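# Sort control boxes by broken knob stops onto red field

## Task

Some of the control boxes (one or more) have a knob whose end stops are broken, so it spins endlessly, while a sound knob rotates less than one full revolution. Place every broken box upright and entirely within the red field. Keep every sound box upright on the table and outside the field. Forcing a sound knob past its end stop and breaking it means failure.

## Robot and tools

Robot: two arms, left_arm and right_arm, each with six joints and a two-finger gripper. Scene frame: origin at table-top height midway between the nominal arm bases, +x pointing out over the table, +z up, left_arm on the +y side (arm names do not match image sides). Calibrated bases: left_arm at (-0.001, +0.331, 0) m, right_arm at (0, -0.247, +0.026) m, both turned almost not at all about z. A camera stand sits behind the arms.

Joint order, used in every row and in every per-joint list of a result: shoulder, elbow, waist, wrist pitch, wrist yaw, wrist roll. Stated ranges in rad: waist -2.618 to 3.054, shoulder 0.000 to 3.142, elbow 0.000 to 3.142, wrist pitch -1.571 to 1.571, wrist yaw -1.571 to 1.571, wrist roll -2.094 to 2.094. True ends may differ by up to 0.059 rad.

A row is one flat list of 14 numbers, each in [-1, 1], always covering both arms: left_arm's six joint numbers then its opening, then right_arm's six joint numbers then its opening. Joint numbers are offsets, not poses: they are added to the Joint targets reported when the action (or move) begins, not to the previous row, so sending the same offset again moves further. Scale: 1.0 equals 2.224 rad for shoulder, elbow and waist, and 8.485 rad for the three wrist joints. The opening is absolute: +1 fully open, -1 closed. To keep an arm still, send 0 for its joints and repeat its present opening command (0 is itself an opening command).

execute_actions(actions, cameras): actions is a list of actions; each action is a list of up to 15 rows, one per 1/30 s step, and a short action holds its last row to fill 15 steps. An action is refused for both arms if it would push any joint more than 0.059 rad beyond its range; a malformed or out-of-range first action rejects the whole call. An empty actions list returns images and full state. cameras: names, ["all"] or [].

move(target, speed, blend, opening_speed, grip_force, blocking, cameras): target is one 14-number row or a list of up to 15 rows; every row's joint offsets count from the same starting Joint targets. All joints travel together, so the hand follows a curve and nothing is avoided, including the other arm. speed: rad/s for the joint with farthest to go, 0.01 to 12.57, default 0.5, one value or one per target. blend: corner rounding in rad for lists, 0 stops at each target. opening_speed: rate of the opening command per second on the -1..+1 scale, at least 0.2; use it for gentle closing. grip_force: newtons per pad, 10 to 50, one value or one per arm; it persists. blocking=false returns after about 0.5 s while the move continues. The result adds a move: line (done, off_target, moving, held, fault, possibly limits=held).

wait(seconds 0 to 10, cameras) lets time pass holding the last command. stop(cameras) brakes a running move. zoom_image(camera, region [x0, y0, x1, y1] in pixels, at most 504 by 504) enlarges the latest image of cam_head_left, cam_head_right, cam_high, cam_low, cam_left_wrist or cam_right_wrist (all 672x504). finished_scene(scene) ends the scene for good; make no further call in that reply. Scene 1 is practice.

Results: end_effector_position (m) and end_effector_quat_wxyz are in the scene frame; the position is the point between the pads, roughly 1 cm behind the tips, and may be off by a few cm. Joint positions and Joint velocities list each arm's joints, then pad gap in m (0.094 fully open). Joint targets is what the next offsets are added to. grip_measured reads the opening on the command scale; grip_effort_nm is gripper motor effort (negative closing) and does not directly show a hold. Joint torques are raw drive outputs, sign positive toward larger angle. Other lines: joint sent to its limit, joint command not followed (clearance check altered targets), MOTOR HOT, OVER-TEMPERATURE FAULT, step readings.

Motion notes: joint speed is capped, targets stay within 0.339 rad (big joints) or 2.2 rad (wrists) of measured angles, and targets that would put the hand over 200 mm away are pulled back, so large offsets take several actions. Friction and gravity can leave joints short.

Cautions: turn knobs gently and stop as soon as resistance appears; a sound knob's stop must not be forced. Do not drop or release boxes while they move, slam, hit fixed things, or push hard. Keep the arms from pressing on each other or closing on the other's fingers. Avoid loading the arms' camera cables. Nothing may end up off the table, and all boxes must stand upright. Long stretched holds heat motors and can fold an arm.

Each tool is called after "Call:" as name(argument=value, ...) on one line, values as JSON.

## Session

Call:
execute_actions(actions=[], cameras=["cam_high"])

Call:
zoom_image(camera="cam_high", region=[80, 180, 584, 390])

Scene clock: 0.00 s.
left_arm: end_effector_position=(+0.3980, +0.3025, +0.0937) grip_measured=+1.000 grip_effort_nm=n/a end_effector_quat_wxyz=(+0.575, +0.014, +0.816, +0.056) | right_arm: end_effector_position=(+0.3818, -0.2533, +0.1067) grip_measured=+1.000 grip_effort_nm=n/a end_effector_quat_wxyz=(+0.569, +0.060, +0.819, -0.043)
Joint names: [shoulder, elbow, waist, wrist pitch, wrist yaw, wrist roll]
Joint positions: left_arm=[1.557 0.398 -0.174 0.808 -0.242 0.027 0.094] | right_arm=[1.541 0.32 0.042 0.855 0.216 0.079 0.094]
Joint velocities: within noise
Joint torques (N m): no reading
Heat: left arm: 29 °C; right arm: 28 °C.
Joint targets: left_arm=[1.553 0.404 -0.174 0.803 -0.242 0.027] | right_arm=[1.537 0.325 0.042 0.851 0.215 0.080]
Tool commands: left_gripper/opening=+1.0 right_gripper/opening=+1.0
Images, in order (width x height): cam_high 672x504.

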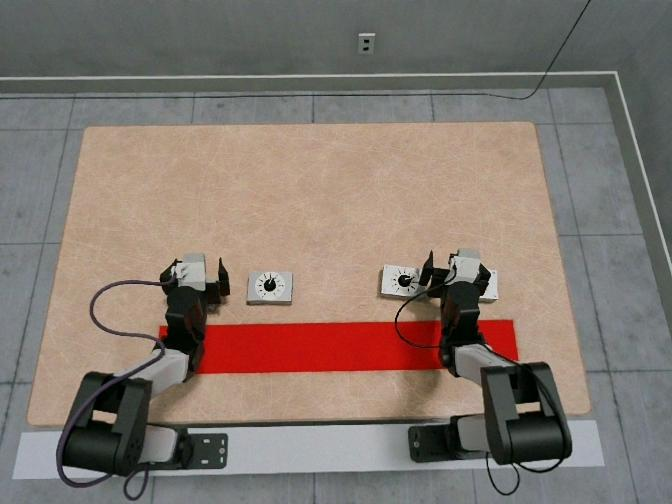

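Scaled by 1.000.

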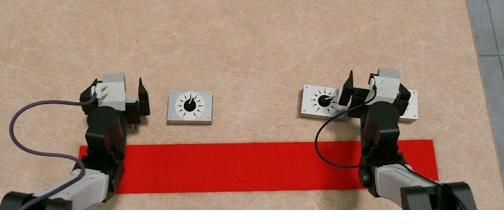

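Call:
move(target=[0.2314,0.6808,-0.1434,-0.2621,0.0285,-0.0032,0.2,0.1681,0.5589,0.0877,-0.2450,-0.0253,-0.0094,0.2], speed=2, grip_force=12, cameras=["cam_left_wrist","cam_right_wrist","cam_high"])

Call:
zoom_image(camera="cam_high", region=[130, 240, 530, 390])

Scene clock: 30.70 s.
left_arm: end_effector_position=(+0.3472, +0.1455, +0.1207) grip_measured=+0.202 grip_effort_nm=-0.13 end_effector_quat_wxyz=(+0.003, +0.250, +0.968, +0.003) | right_arm: end_effector_position=(+0.3429, -0.1548, +0.1125) grip_measured=+0.259 grip_effort_nm=-0.15 end_effector_quat_wxyz=(+0.001, -0.132, +0.991, -0.008)
Joint names: [shoulder, elbow, waist, wrist pitch, wrist yaw, wrist roll]
Joint positions: left_arm=[2.051 1.894 -0.491 -1.41 -0.007 0.013 0.056] | right_arm=[1.897 1.541 0.231 -1.214 0.016 0.007 0.059]
Joint velocities: left_arm=[within noise] | right_arm=[0.017 -0.017 0.007 0.037 -0.007 0.051 -0.004]
Joint torques (N m): left_arm=[-9.63 7.84 -0.24 0.17 0.04 -0.18] | right_arm=[-7.56 9.28 0.42 0.32 -0.09 -0.1]
Heat: left arm: 30 °C; right arm: 31 °C.
Joint targets: left_arm=[2.067 1.918 -0.493 -1.421 0.000 0.000] | right_arm=[1.911 1.568 0.237 -1.228 0.001 0.000]
grip_force (N): 12, 12
move: moving (right_arm; no rest 5 s after the path's end)
camera_calibration:
cam_left_wrist: T_world_to_cam=[[-0.477456, -0.878267, -0.0261538, 0.299331], [-0.808207, 0.427301, 0.405234, 0.207778], [-0.344728, 0.214619, -0.913839, 0.291149], [0, 0, 0, 1]] pos_world=[0.411212, 0.111623, 0.189693]
cam_right_wrist: T_world_to_cam=[[0.252045, -0.967369, 0.025904, -0.238663], [-0.874502, -0.216223, 0.434159, 0.252899], [-0.414391, -0.132081, -0.900464, 0.310858], [0, 0, 0, 1]] pos_world=[0.410131, -0.135134, 0.176301]
Images, in order (width x height): cam_high 672x504, cam_left_wrist 672x504, cam_right_wrist 672x504.

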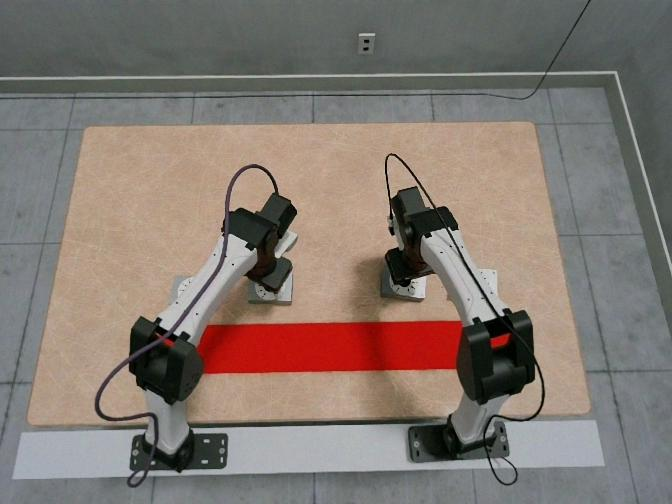

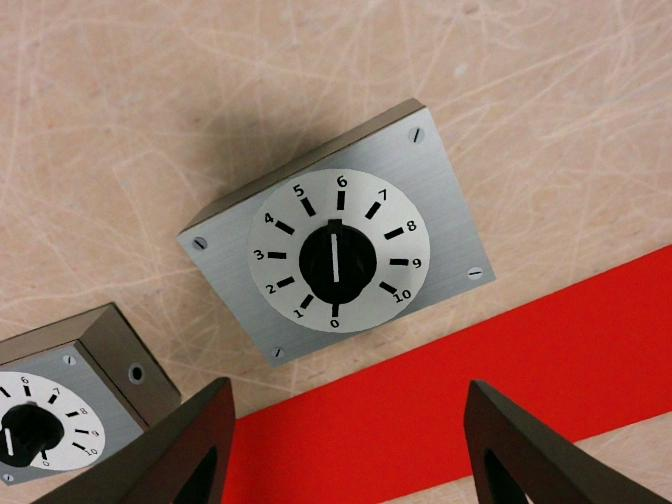

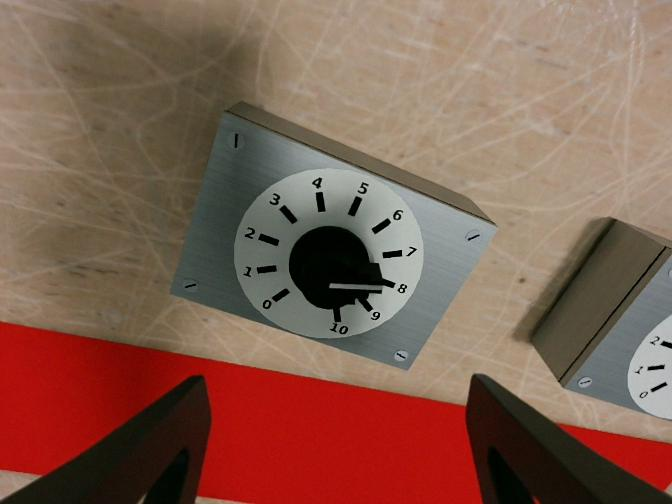

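Scaled by 1.260 from the camera's 672x504 image, which has a finer 960x720 frame.

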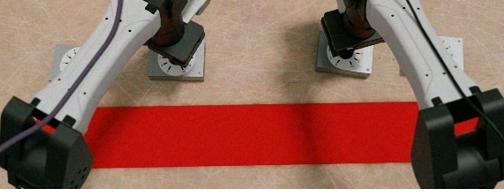

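Call:
move(target=[[0.0126,-0.1052,0.0034,0.0308,0,-0.1061,0.1,0.0296,-0.0877,0.0043,0.0308,0,-0.1414,0.1],[0.0126,-0.1052,0.0034,0.0308,0,-0.1061,-0.6,0.0296,-0.0877,0.0043,0.0308,0,-0.1414,-0.6],[0.0126,-0.1052,0.0034,0.0308,0,0.2333,-0.6,0.0296,-0.0877,0.0043,0.0308,0,0.0743,-0.6]], speed=[0.7,1,1.5], grip_force=16, cameras=["cam_left_wrist","cam_right_wrist"])

Scene clock: 74.97 s.
left_arm: end_effector_position=(+0.3549, +0.1466, +0.0593) grip_measured=-0.528 grip_effort_nm=-0.44 end_effector_quat_wxyz=(-0.003, +0.940, +0.342, +0.010) | right_arm: end_effector_position=(+0.3486, -0.1507, +0.0519) grip_measured=-0.403 grip_effort_nm=-0.39 end_effector_quat_wxyz=(+0.009, +0.170, +0.985, -0.008)
Joint names: [shoulder, elbow, waist, wrist pitch, wrist yaw, wrist roll]
Joint positions: left_arm=[2.08 1.694 -0.485 -1.175 -0.019 1.957 0.022] | right_arm=[1.964 1.386 0.241 -0.982 0.022 0.622 0.028]
Joint torques (N m): left_arm=[-9.85 5.08 -0.14 0.36 0.19 0.15] | right_arm=[-7.88 5.33 0.38 0.62 -0.09 0.05]
Heat: left arm: 36 °C; right arm: 35 °C.
Joint targets: left_arm=[2.095 1.684 -0.485 -1.159 0.000 1.979] | right_arm=[1.977 1.373 0.247 -0.967 0.001 0.630]
grip_force (N): 16, 16
move: done
camera_calibration:
cam_left_wrist: T_world_to_cam=[[-0.647754, 0.761554, -0.0212317, 0.122082], [0.682307, 0.592296, 0.428536, -0.316197], [0.338928, 0.263099, -0.903275, -0.0128745], [0, 0, 0, 1]] pos_world=[0.299186, 0.0976974, 0.126465]
cam_right_wrist: T_world_to_cam=[[-0.343783, -0.938799, 0.0216913, -0.0223817], [-0.851087, 0.321258, 0.415265, 0.358979], [-0.396818, 0.1243, -0.909442, 0.292135], [0, 0, 0, 1]] pos_world=[0.413752, -0.172649, 0.117094]
Images, in order (width x height): cam_left_wrist 672x504, cam_right_wrist 672x504.

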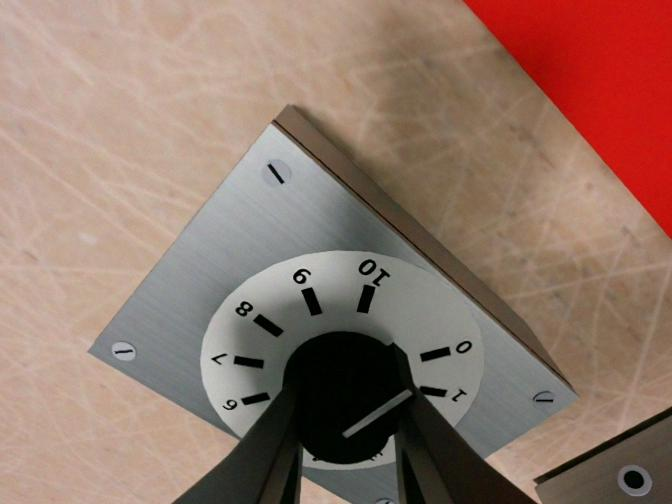

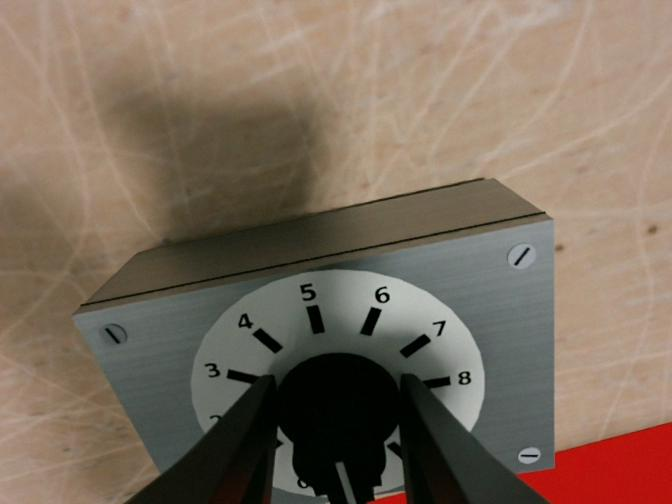

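Call:
move(target=[[0,0,0,0,0,0,-1,0,0,0,0,0,0,-0.6],[-0.0069,0.0445,0,-0.0136,0,0,-1,0,0,0,0,0,0.1591,-0.6],[-0.2061,-0.2145,-0.0925,0.0021,0,-0.0243,-1,0,0,0,0,0,0.1591,-0.6],[-0.1922,-0.2581,-0.0925,0.0172,0,-0.0243,-1,0,0,0,0,0,0.1591,-0.6]], speed=[0.5,1.3,0.45,0.12], grip_force=[50,16], cameras=["cam_left_wrist","cam_right_wrist","cam_high","cam_low"])

Call:
zoom_image(camera="cam_low", region=[300, 220, 480, 340])

Call:
zoom_image(camera="cam_high", region=[130, 240, 530, 390])

Scene clock: 150.90 s.
left_arm: end_effector_position=(+0.2171, +0.1523, +0.0571) grip_measured=-0.589 grip_effort_nm=-1.07 end_effector_quat_wxyz=(-0.008, +0.944, +0.329, -0.003) | right_arm: end_effector_position=(+0.3464, -0.1522, +0.0519) grip_measured=-0.403 grip_effort_nm=-0.39 end_effector_quat_wxyz=(+0.012, +0.748, +0.663, -0.005)
Joint names: [shoulder, elbow, waist, wrist pitch, wrist yaw, wrist roll]
Joint positions: left_arm=[1.662 1.135 -0.687 -1.06 -0.004 1.782 0.019] | right_arm=[1.964 1.386 0.241 -0.992 0.026 1.971 0.028]
Joint torques (N m): left_arm=[-6.69 3.73 -0.38 0.65 0.06 -0.14] | right_arm=[-7.88 5.14 0.42 0.63 -0.13 0.08]
Heat: left arm: 40 °C; right arm: 37 °C.
Joint targets: left_arm=[1.668 1.110 -0.691 -1.013 0.000 1.773] | right_arm=[1.977 1.373 0.247 -0.966 0.000 1.980]
grip_force (N): 50, 16
move: off_target (left_arm); left_arm: the wrist pitch is farthest, 0.047 rad from its target
camera_calibration:
cam_left_wrist: T_world_to_cam=[[-0.627002, 0.779013, -0.0027125, 0.0202273], [0.710058, 0.572928, 0.409354, -0.226498], [0.320446, 0.254739, -0.912372, 0.0360777], [0, 0, 0, 1]] pos_world=[0.161949, 0.104819, 0.125689]
cam_right_wrist: T_world_to_cam=[[-0.991622, 0.129174, -0.00081427, 0.36369], [0.117305, 0.90311, 0.413075, 0.110758], [0.0540939, 0.409519, -0.910696, 0.178733], [0, 0, 0, 1]] pos_world=[0.337982, -0.220201, 0.117316]
Images, in order (width x height): cam_high 672x504, cam_low 672x504, cam_left_wrist 672x504, cam_right_wrist 672x504.

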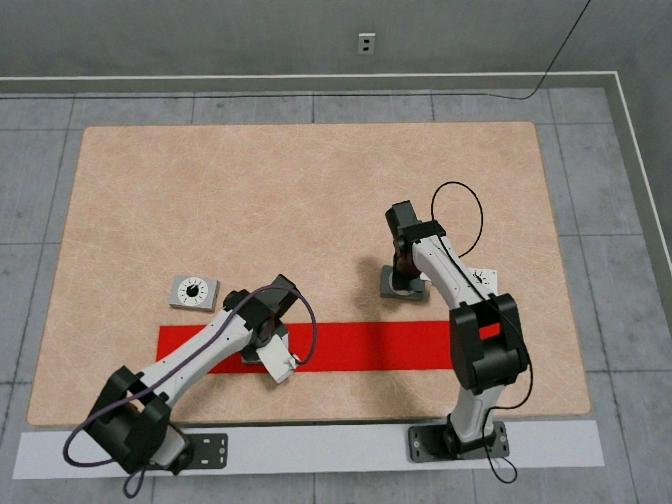

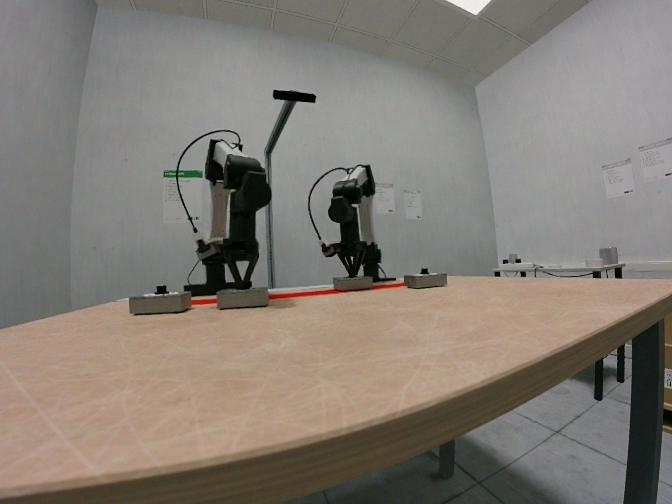

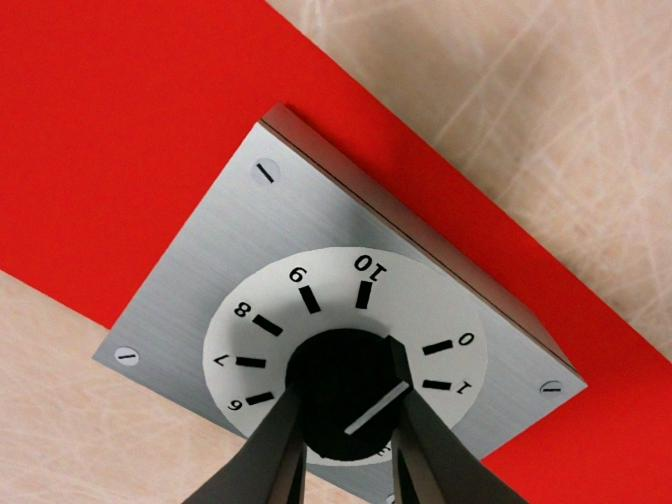

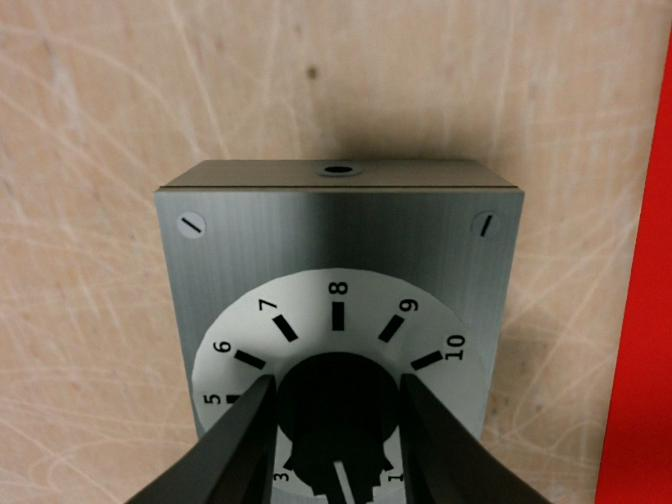

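Scaled by 2.800 from the camera's 672x504 image, which has a finer 960x720 frame.

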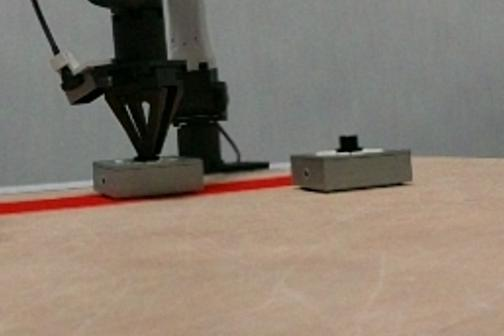

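Scaled by 1.260 from the camera's 672x504 image, which has a finer 960x720 frame.

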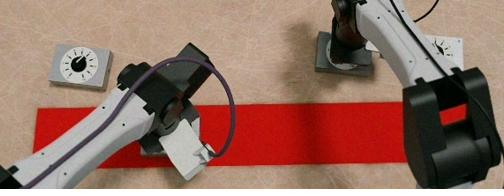

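Call:
move(target=[[0,0,0,0,0,0,0.1,0,0,0,0,0,0,-1],[-0.0219,0.1129,0,-0.0354,0,0,0.1,-0.0157,0.0346,0,-0.0133,0,-0.0566,-1],[0.0792,0.1947,0.2878,-0.0303,0,-0.2973,0.1,-0.2335,-0.2140,0.0619,-0.0052,0,-0.0403,-1],[0.0792,0.1947,0.2878,-0.0303,0,-0.2973,0.1,-0.2109,-0.2536,0.0619,0.0111,0,-0.0403,-1]], speed=[0.5,0.6,2.1,0.12], grip_force=[16,50], cameras=["cam_left_wrist","cam_right_wrist","cam_high","cam_low"])

Call:
zoom_image(camera="cam_high", region=[130, 240, 530, 390])

Call:
zoom_image(camera="cam_low", region=[120, 220, 480, 340])

Scene clock: 233.67 s.
left_arm: end_effector_position=(+0.3330, +0.3128, +0.1031) grip_measured=+0.099 grip_effort_nm=0.02 end_effector_quat_wxyz=(-0.009, -0.333, +0.943, +0.005) | right_arm: end_effector_position=(+0.2102, -0.1565, +0.0490) grip_measured=-0.463 grip_effort_nm=-1.03 end_effector_quat_wxyz=(+0.005, +0.570, +0.821, -0.004)
Joint names: [shoulder, elbow, waist, wrist pitch, wrist yaw, wrist roll]
Joint positions: left_arm=[1.83 1.52 -0.054 -1.28 -0.003 -0.735 0.052] | right_arm=[1.497 0.824 0.377 -0.899 0.013 1.631 0.025]
Joint torques (N m): left_arm=[-7.86 7.75 0.17 0.32 -0.03 -0.21] | right_arm=[-3.78 4.9 0.53 0.66 0.02 0.06]
Heat: left arm: 34 °C; right arm: 38 °C.
Joint targets: left_arm=[1.844 1.543 -0.051 -1.270 0.000 -0.750] | right_arm=[1.508 0.809 0.384 -0.872 0.000 1.638]
grip_force (N): 16, 50
move: done
camera_calibration:
cam_left_wrist: T_world_to_cam=[[0.632808, -0.773521, -0.0349208, 0.0374655], [-0.69283, -0.585781, 0.420532, 0.408899], [-0.345746, -0.241922, -0.906605, 0.376703], [0, 0, 0, 1]] pos_world=[0.389833, 0.359639, 0.170873]
cam_right_wrist: T_world_to_cam=[[-0.940102, -0.340699, 0.0114635, 0.144165], [-0.304203, 0.853625, 0.422829, 0.212153], [-0.153843, 0.394015, -0.906137, 0.226308], [0, 0, 0, 1]] pos_world=[0.234884, -0.221151, 0.113709]
Images, in order (width x height): cam_high 672x504, cam_low 672x504, cam_left_wrist 672x504, cam_right_wrist 672x504.

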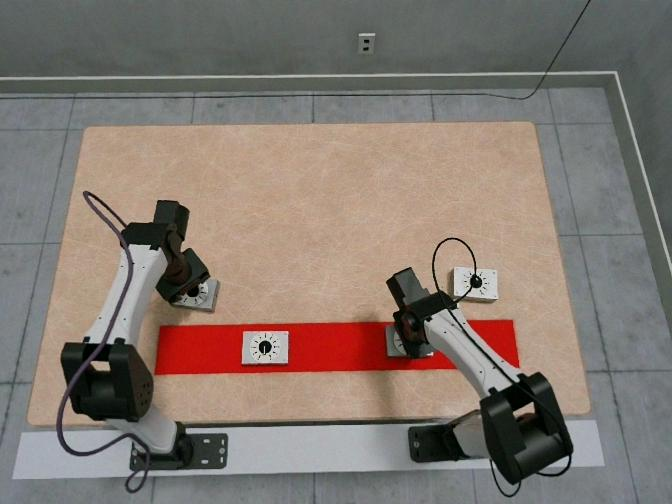

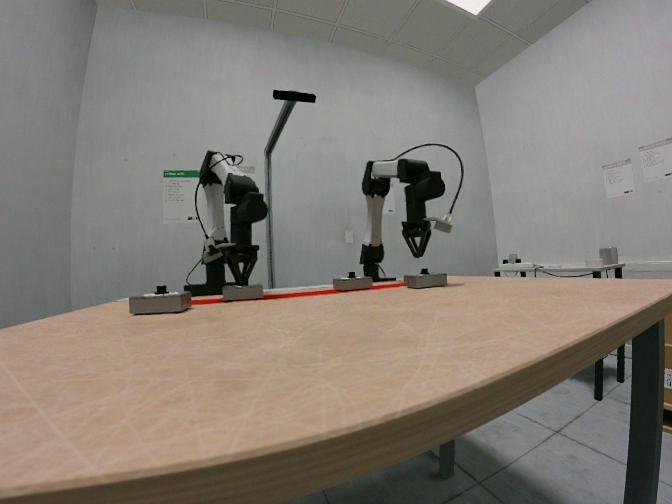

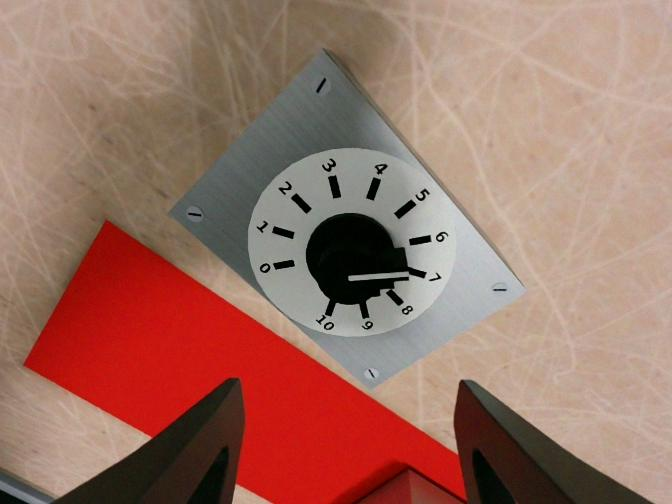

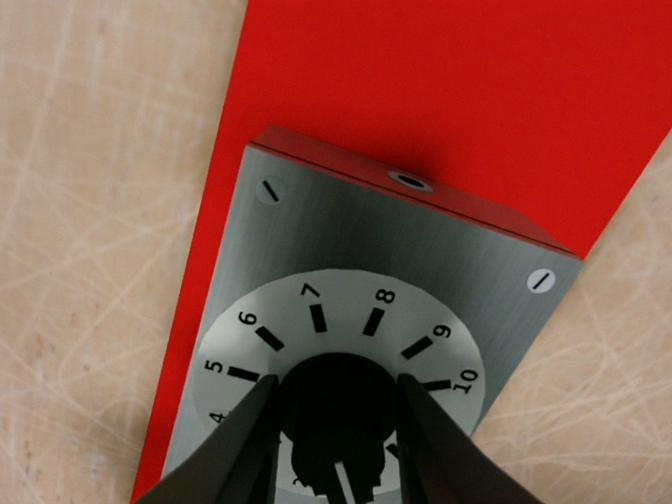

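Scaled by 1.260 from the camera's 672x504 image, which has a finer 960x720 frame.

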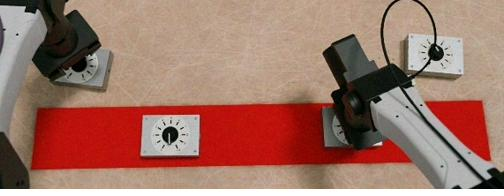

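Scaled by 1.400 from the camera's 672x504 image, which has a finer 960x720 frame.

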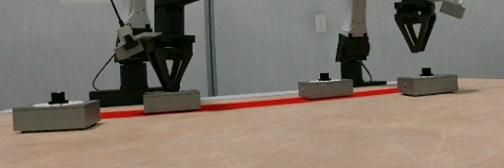

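Call:
move(target=[[0.0333,-0.0531,0.0081,0.0226,0,0,0.1,0,0,0,0,0,0,0.1],[0.0333,-0.0531,0.0081,0.0226,0,0,-0.6,-0.0399,0.0985,0,-0.0363,0,0,0.1],[0.0333,-0.0531,0.0081,0.0226,0,0.3300,-0.6,0.1627,0.2990,-0.2572,-0.0357,0,-0.1930,0.1]], speed=[0.4,0.6,1.5], grip_force=[16,50], cameras=["cam_left_wrist","cam_right_wrist","cam_high"])

Call:
zoom_image(camera="cam_high", region=[130, 240, 530, 390])

Scene clock: 284.70 s.
left_arm: end_effector_position=(+0.3556, +0.3296, +0.0558) grip_measured=-0.325 grip_effort_nm=-0.44 end_effector_quat_wxyz=(-0.016, +0.848, +0.529, +0.019) | right_arm: end_effector_position=(+0.3367, -0.2979, +0.1025) grip_measured=+0.097 grip_effort_nm=0.16 end_effector_quat_wxyz=(-0.005, +0.076, +0.997, -0.005)
Joint names: [shoulder, elbow, waist, wrist pitch, wrist yaw, wrist roll]
Joint positions: left_arm=[1.908 1.432 -0.025 -1.08 -0.047 1.999 0.032] | right_arm=[1.857 1.447 -0.183 -1.171 0.011 0.008 0.052]
Joint torques (N m): left_arm=[-8.77 5.19 -0.68 0.23 0.43 0.45] | right_arm=[-7.24 9.11 -0.51 0.42 -0.01 -0.11]
Heat: left arm: 35 °C; right arm: 35 °C.
Joint targets: left_arm=[1.918 1.425 -0.033 -1.079 0.000 2.051] | right_arm=[1.870 1.474 -0.188 -1.175 0.000 0.001]
grip_force (N): 16, 50
move: off_target (left_arm); left_arm: the wrist roll is farthest, 0.051 rad from its target
camera_calibration:
cam_left_wrist: T_world_to_cam=[[-0.901283, 0.433022, -0.0134698, 0.181095], [0.38051, 0.806084, 0.453256, -0.388053], [0.207127, 0.403386, -0.891279, -0.0645075], [0, 0, 0, 1]] pos_world=[0.324237, 0.260407, 0.120832]
cam_right_wrist: T_world_to_cam=[[-0.160382, -0.986827, 0.0212041, -0.241709], [-0.883283, 0.153076, 0.443147, 0.333045], [-0.440555, 0.0523436, -0.896198, 0.343756], [0, 0, 0, 1]] pos_world=[0.40685, -0.307499, 0.165611]
Images, in order (width x height): cam_high 672x504, cam_left_wrist 672x504, cam_right_wrist 672x504.

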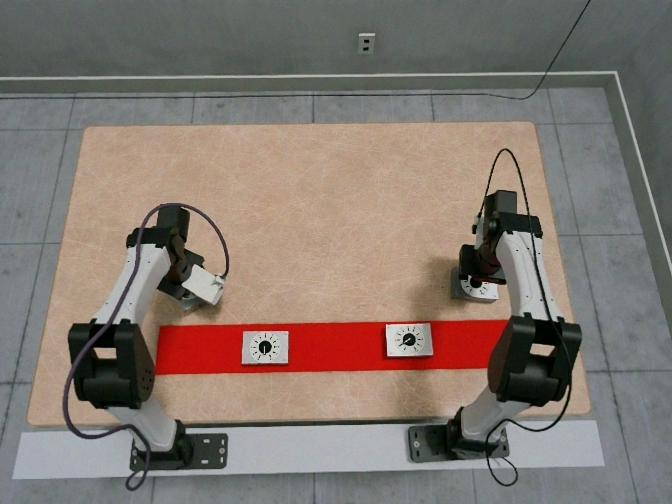

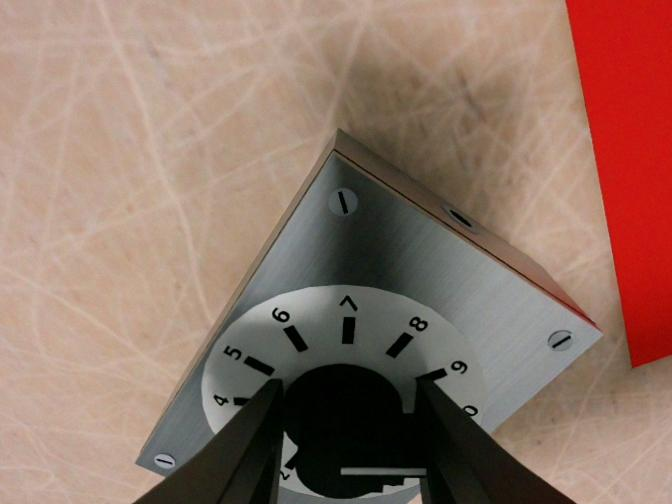

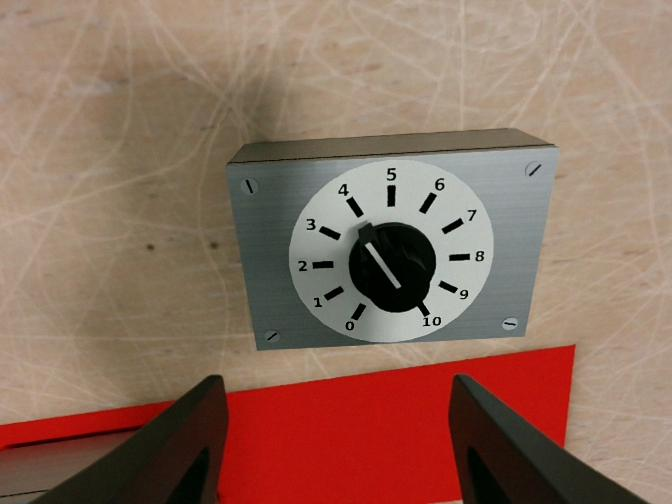

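Scaled by 1.260 from the camera's 672x504 image, which has a finer 960x720 frame.

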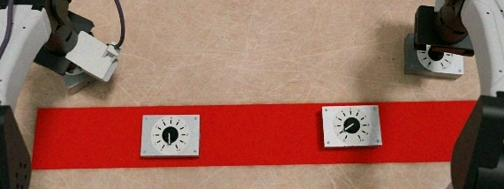

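Call:
move(target=[[0,0,0,0,0,-0.0237,-0.6,0,0,-0.0237,0,0,0.0648,0.1],[0,0,0,0,0,-0.0237,0.1,0.0290,-0.0724,-0.0237,0.0266,0,0.0648,0.1],[-0.0138,0.1138,0,-0.0334,0,-0.0237,0.1,0.0290,-0.0724,-0.0237,0.0266,0,0.0648,-0.6],[-0.0138,0.1138,0,-0.0334,0,-0.0237,0.1,0.0290,-0.0724,-0.0237,0.0266,0,-0.2452,-0.6]], speed=[0.8,0.4,0.6,1.5], grip_force=[50,16], cameras=["cam_left_wrist","cam_right_wrist","cam_high"])

Call:
zoom_image(camera="cam_high", region=[130, 240, 530, 390])

Scene clock: 345.50 s.
left_arm: end_effector_position=(+0.3517, +0.3223, +0.1130) grip_measured=+0.098 grip_effort_nm=0.05 end_effector_quat_wxyz=(-0.012, +0.810, +0.587, -0.008) | right_arm: end_effector_position=(+0.3422, -0.3179, +0.0508) grip_measured=-0.401 grip_effort_nm=-0.40 end_effector_quat_wxyz=(+0.003, +0.803, -0.595, +0.006)
Joint names: [shoulder, elbow, waist, wrist pitch, wrist yaw, wrist roll]
Joint positions: left_arm=[1.907 1.66 -0.027 -1.351 -0.009 1.858 0.052] | right_arm=[1.924 1.325 -0.237 -0.964 0.011 -2.064 0.028]
Joint torques (N m): left_arm=[-11.41 7.25 -0.5 0.01 0.11 -0.14] | right_arm=[-7.73 5.23 -0.39 0.54 -0.09 -0.16]
Heat: left arm: 38 °C; right arm: 39 °C.
Joint targets: left_arm=[1.887 1.678 -0.033 -1.362 0.000 1.849] | right_arm=[1.934 1.313 -0.240 -0.950 0.001 -2.080]
grip_force (N): 50, 16
move: done; target 2's new numbers were sent with left_arm's wrist yaw 0.045 rad from that target
camera_calibration:
cam_left_wrist: T_world_to_cam=[[-0.952549, 0.304236, 0.00948602, 0.238537], [0.281151, 0.867474, 0.410418, -0.386583], [0.116635, 0.39361, -0.911848, 0.0275151], [0, 0, 0, 1]] pos_world=[0.332697, 0.251949, 0.181487]
cam_right_wrist: T_world_to_cam=[[0.9592, 0.282454, 0.0124119, -0.23861], [0.247355, -0.859649, 0.447012, -0.345256], [0.13693, -0.425704, -0.894442, -0.0488274], [0, 0, 0, 1]] pos_world=[0.320962, -0.250189, 0.113622]
Images, in order (width x height): cam_high 672x504, cam_left_wrist 672x504, cam_right_wrist 672x504.

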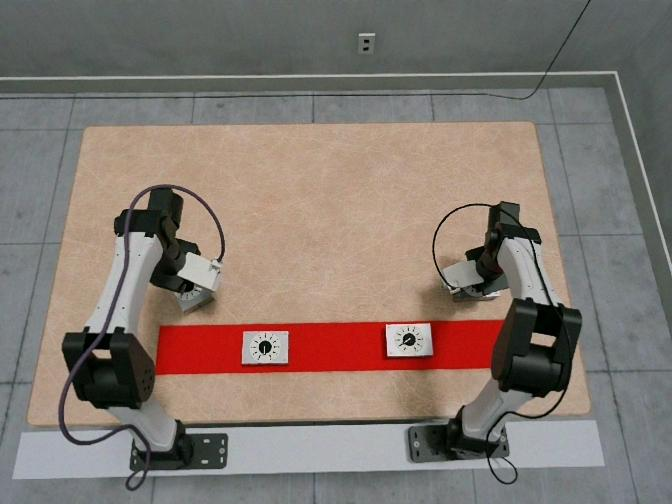

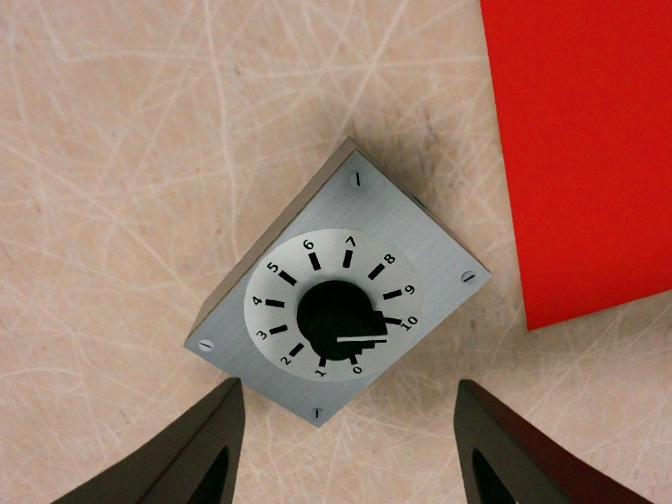

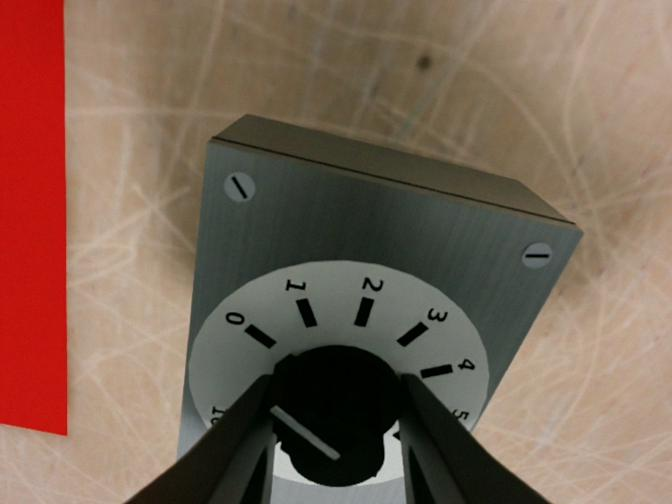

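Scaled by 1.260 from the camera's 672x504 image, which has a finer 960x720 frame.

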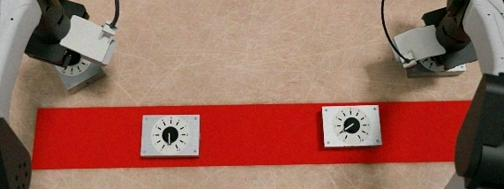

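Call:
move(target=[[0,0,0,0,0,0,0.1,0,0,0,0,0,0.0177,-0.6],[0,0,0,0,0,0,0.1,0,0,0,0,0,0.0177,0.1],[0,0,0,0,0,0,0.1,-0.0293,0.0895,0,-0.0311,0,0.0177,0.1]], speed=[0.8,0.5,0.5], grip_force=[50,50], cameras=["cam_right_wrist","cam_high"])

Scene clock: 362.87 s.
left_arm: end_effector_position=(+0.3517, +0.3223, +0.1130) grip_measured=+0.098 grip_effort_nm=0.05 end_effector_quat_wxyz=(-0.012, +0.810, +0.587, -0.008) | right_arm: end_effector_position=(+0.3386, -0.3171, +0.1042) grip_measured=+0.097 grip_effort_nm=0.17 end_effector_quat_wxyz=(+0.010, +0.764, -0.646, -0.006)
Joint names: [shoulder, elbow, waist, wrist pitch, wrist yaw, wrist roll]
Joint positions: left_arm=[1.907 1.66 -0.027 -1.351 -0.009 1.858 0.052] | right_arm=[1.886 1.492 -0.237 -1.198 0.011 -1.936 0.052]
Joint torques (N m): left_arm=[-11.43 7.25 -0.5 0.01 0.11 -0.14] | right_arm=[-10.04 8.39 -0.49 0.2 -0.08 0.04]
Heat: left arm: 41 °C; right arm: 40 °C.
Joint targets: left_arm=[1.887 1.678 -0.033 -1.362 0.000 1.849] | right_arm=[1.869 1.512 -0.240 -1.214 0.001 -1.930]
move: done
camera_calibration:
cam_right_wrist: T_world_to_cam=[[0.987487, 0.157163, -0.013035, -0.282664], [0.146959, -0.887075, 0.437609, -0.341299], [0.0572129, -0.434048, -0.899071, 0.0245495], [0, 0, 0, 1]] pos_world=[0.327879, -0.247677, 0.167743]
Images, in order (width x height): cam_high 672x504, cam_right_wrist 672x504.

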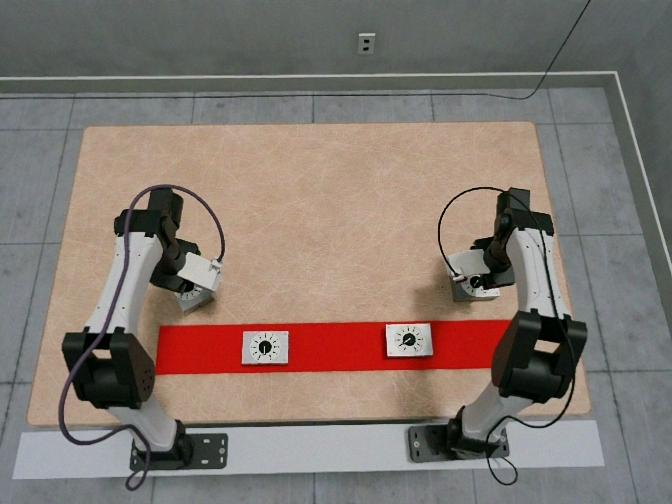

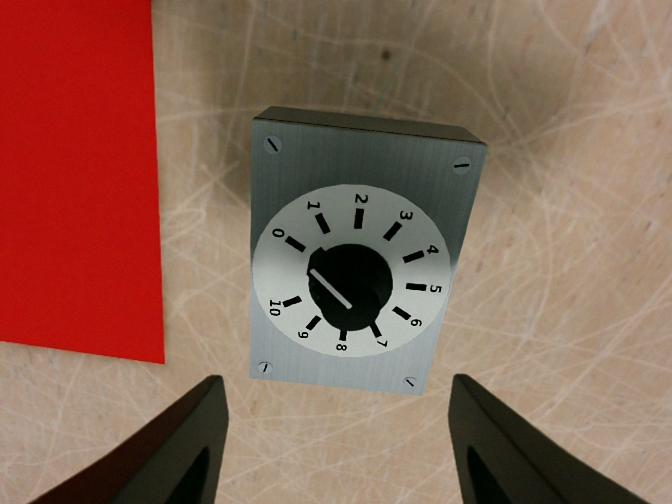

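Call:
finished_scene(scene=2)

The scene is finished: the task was done.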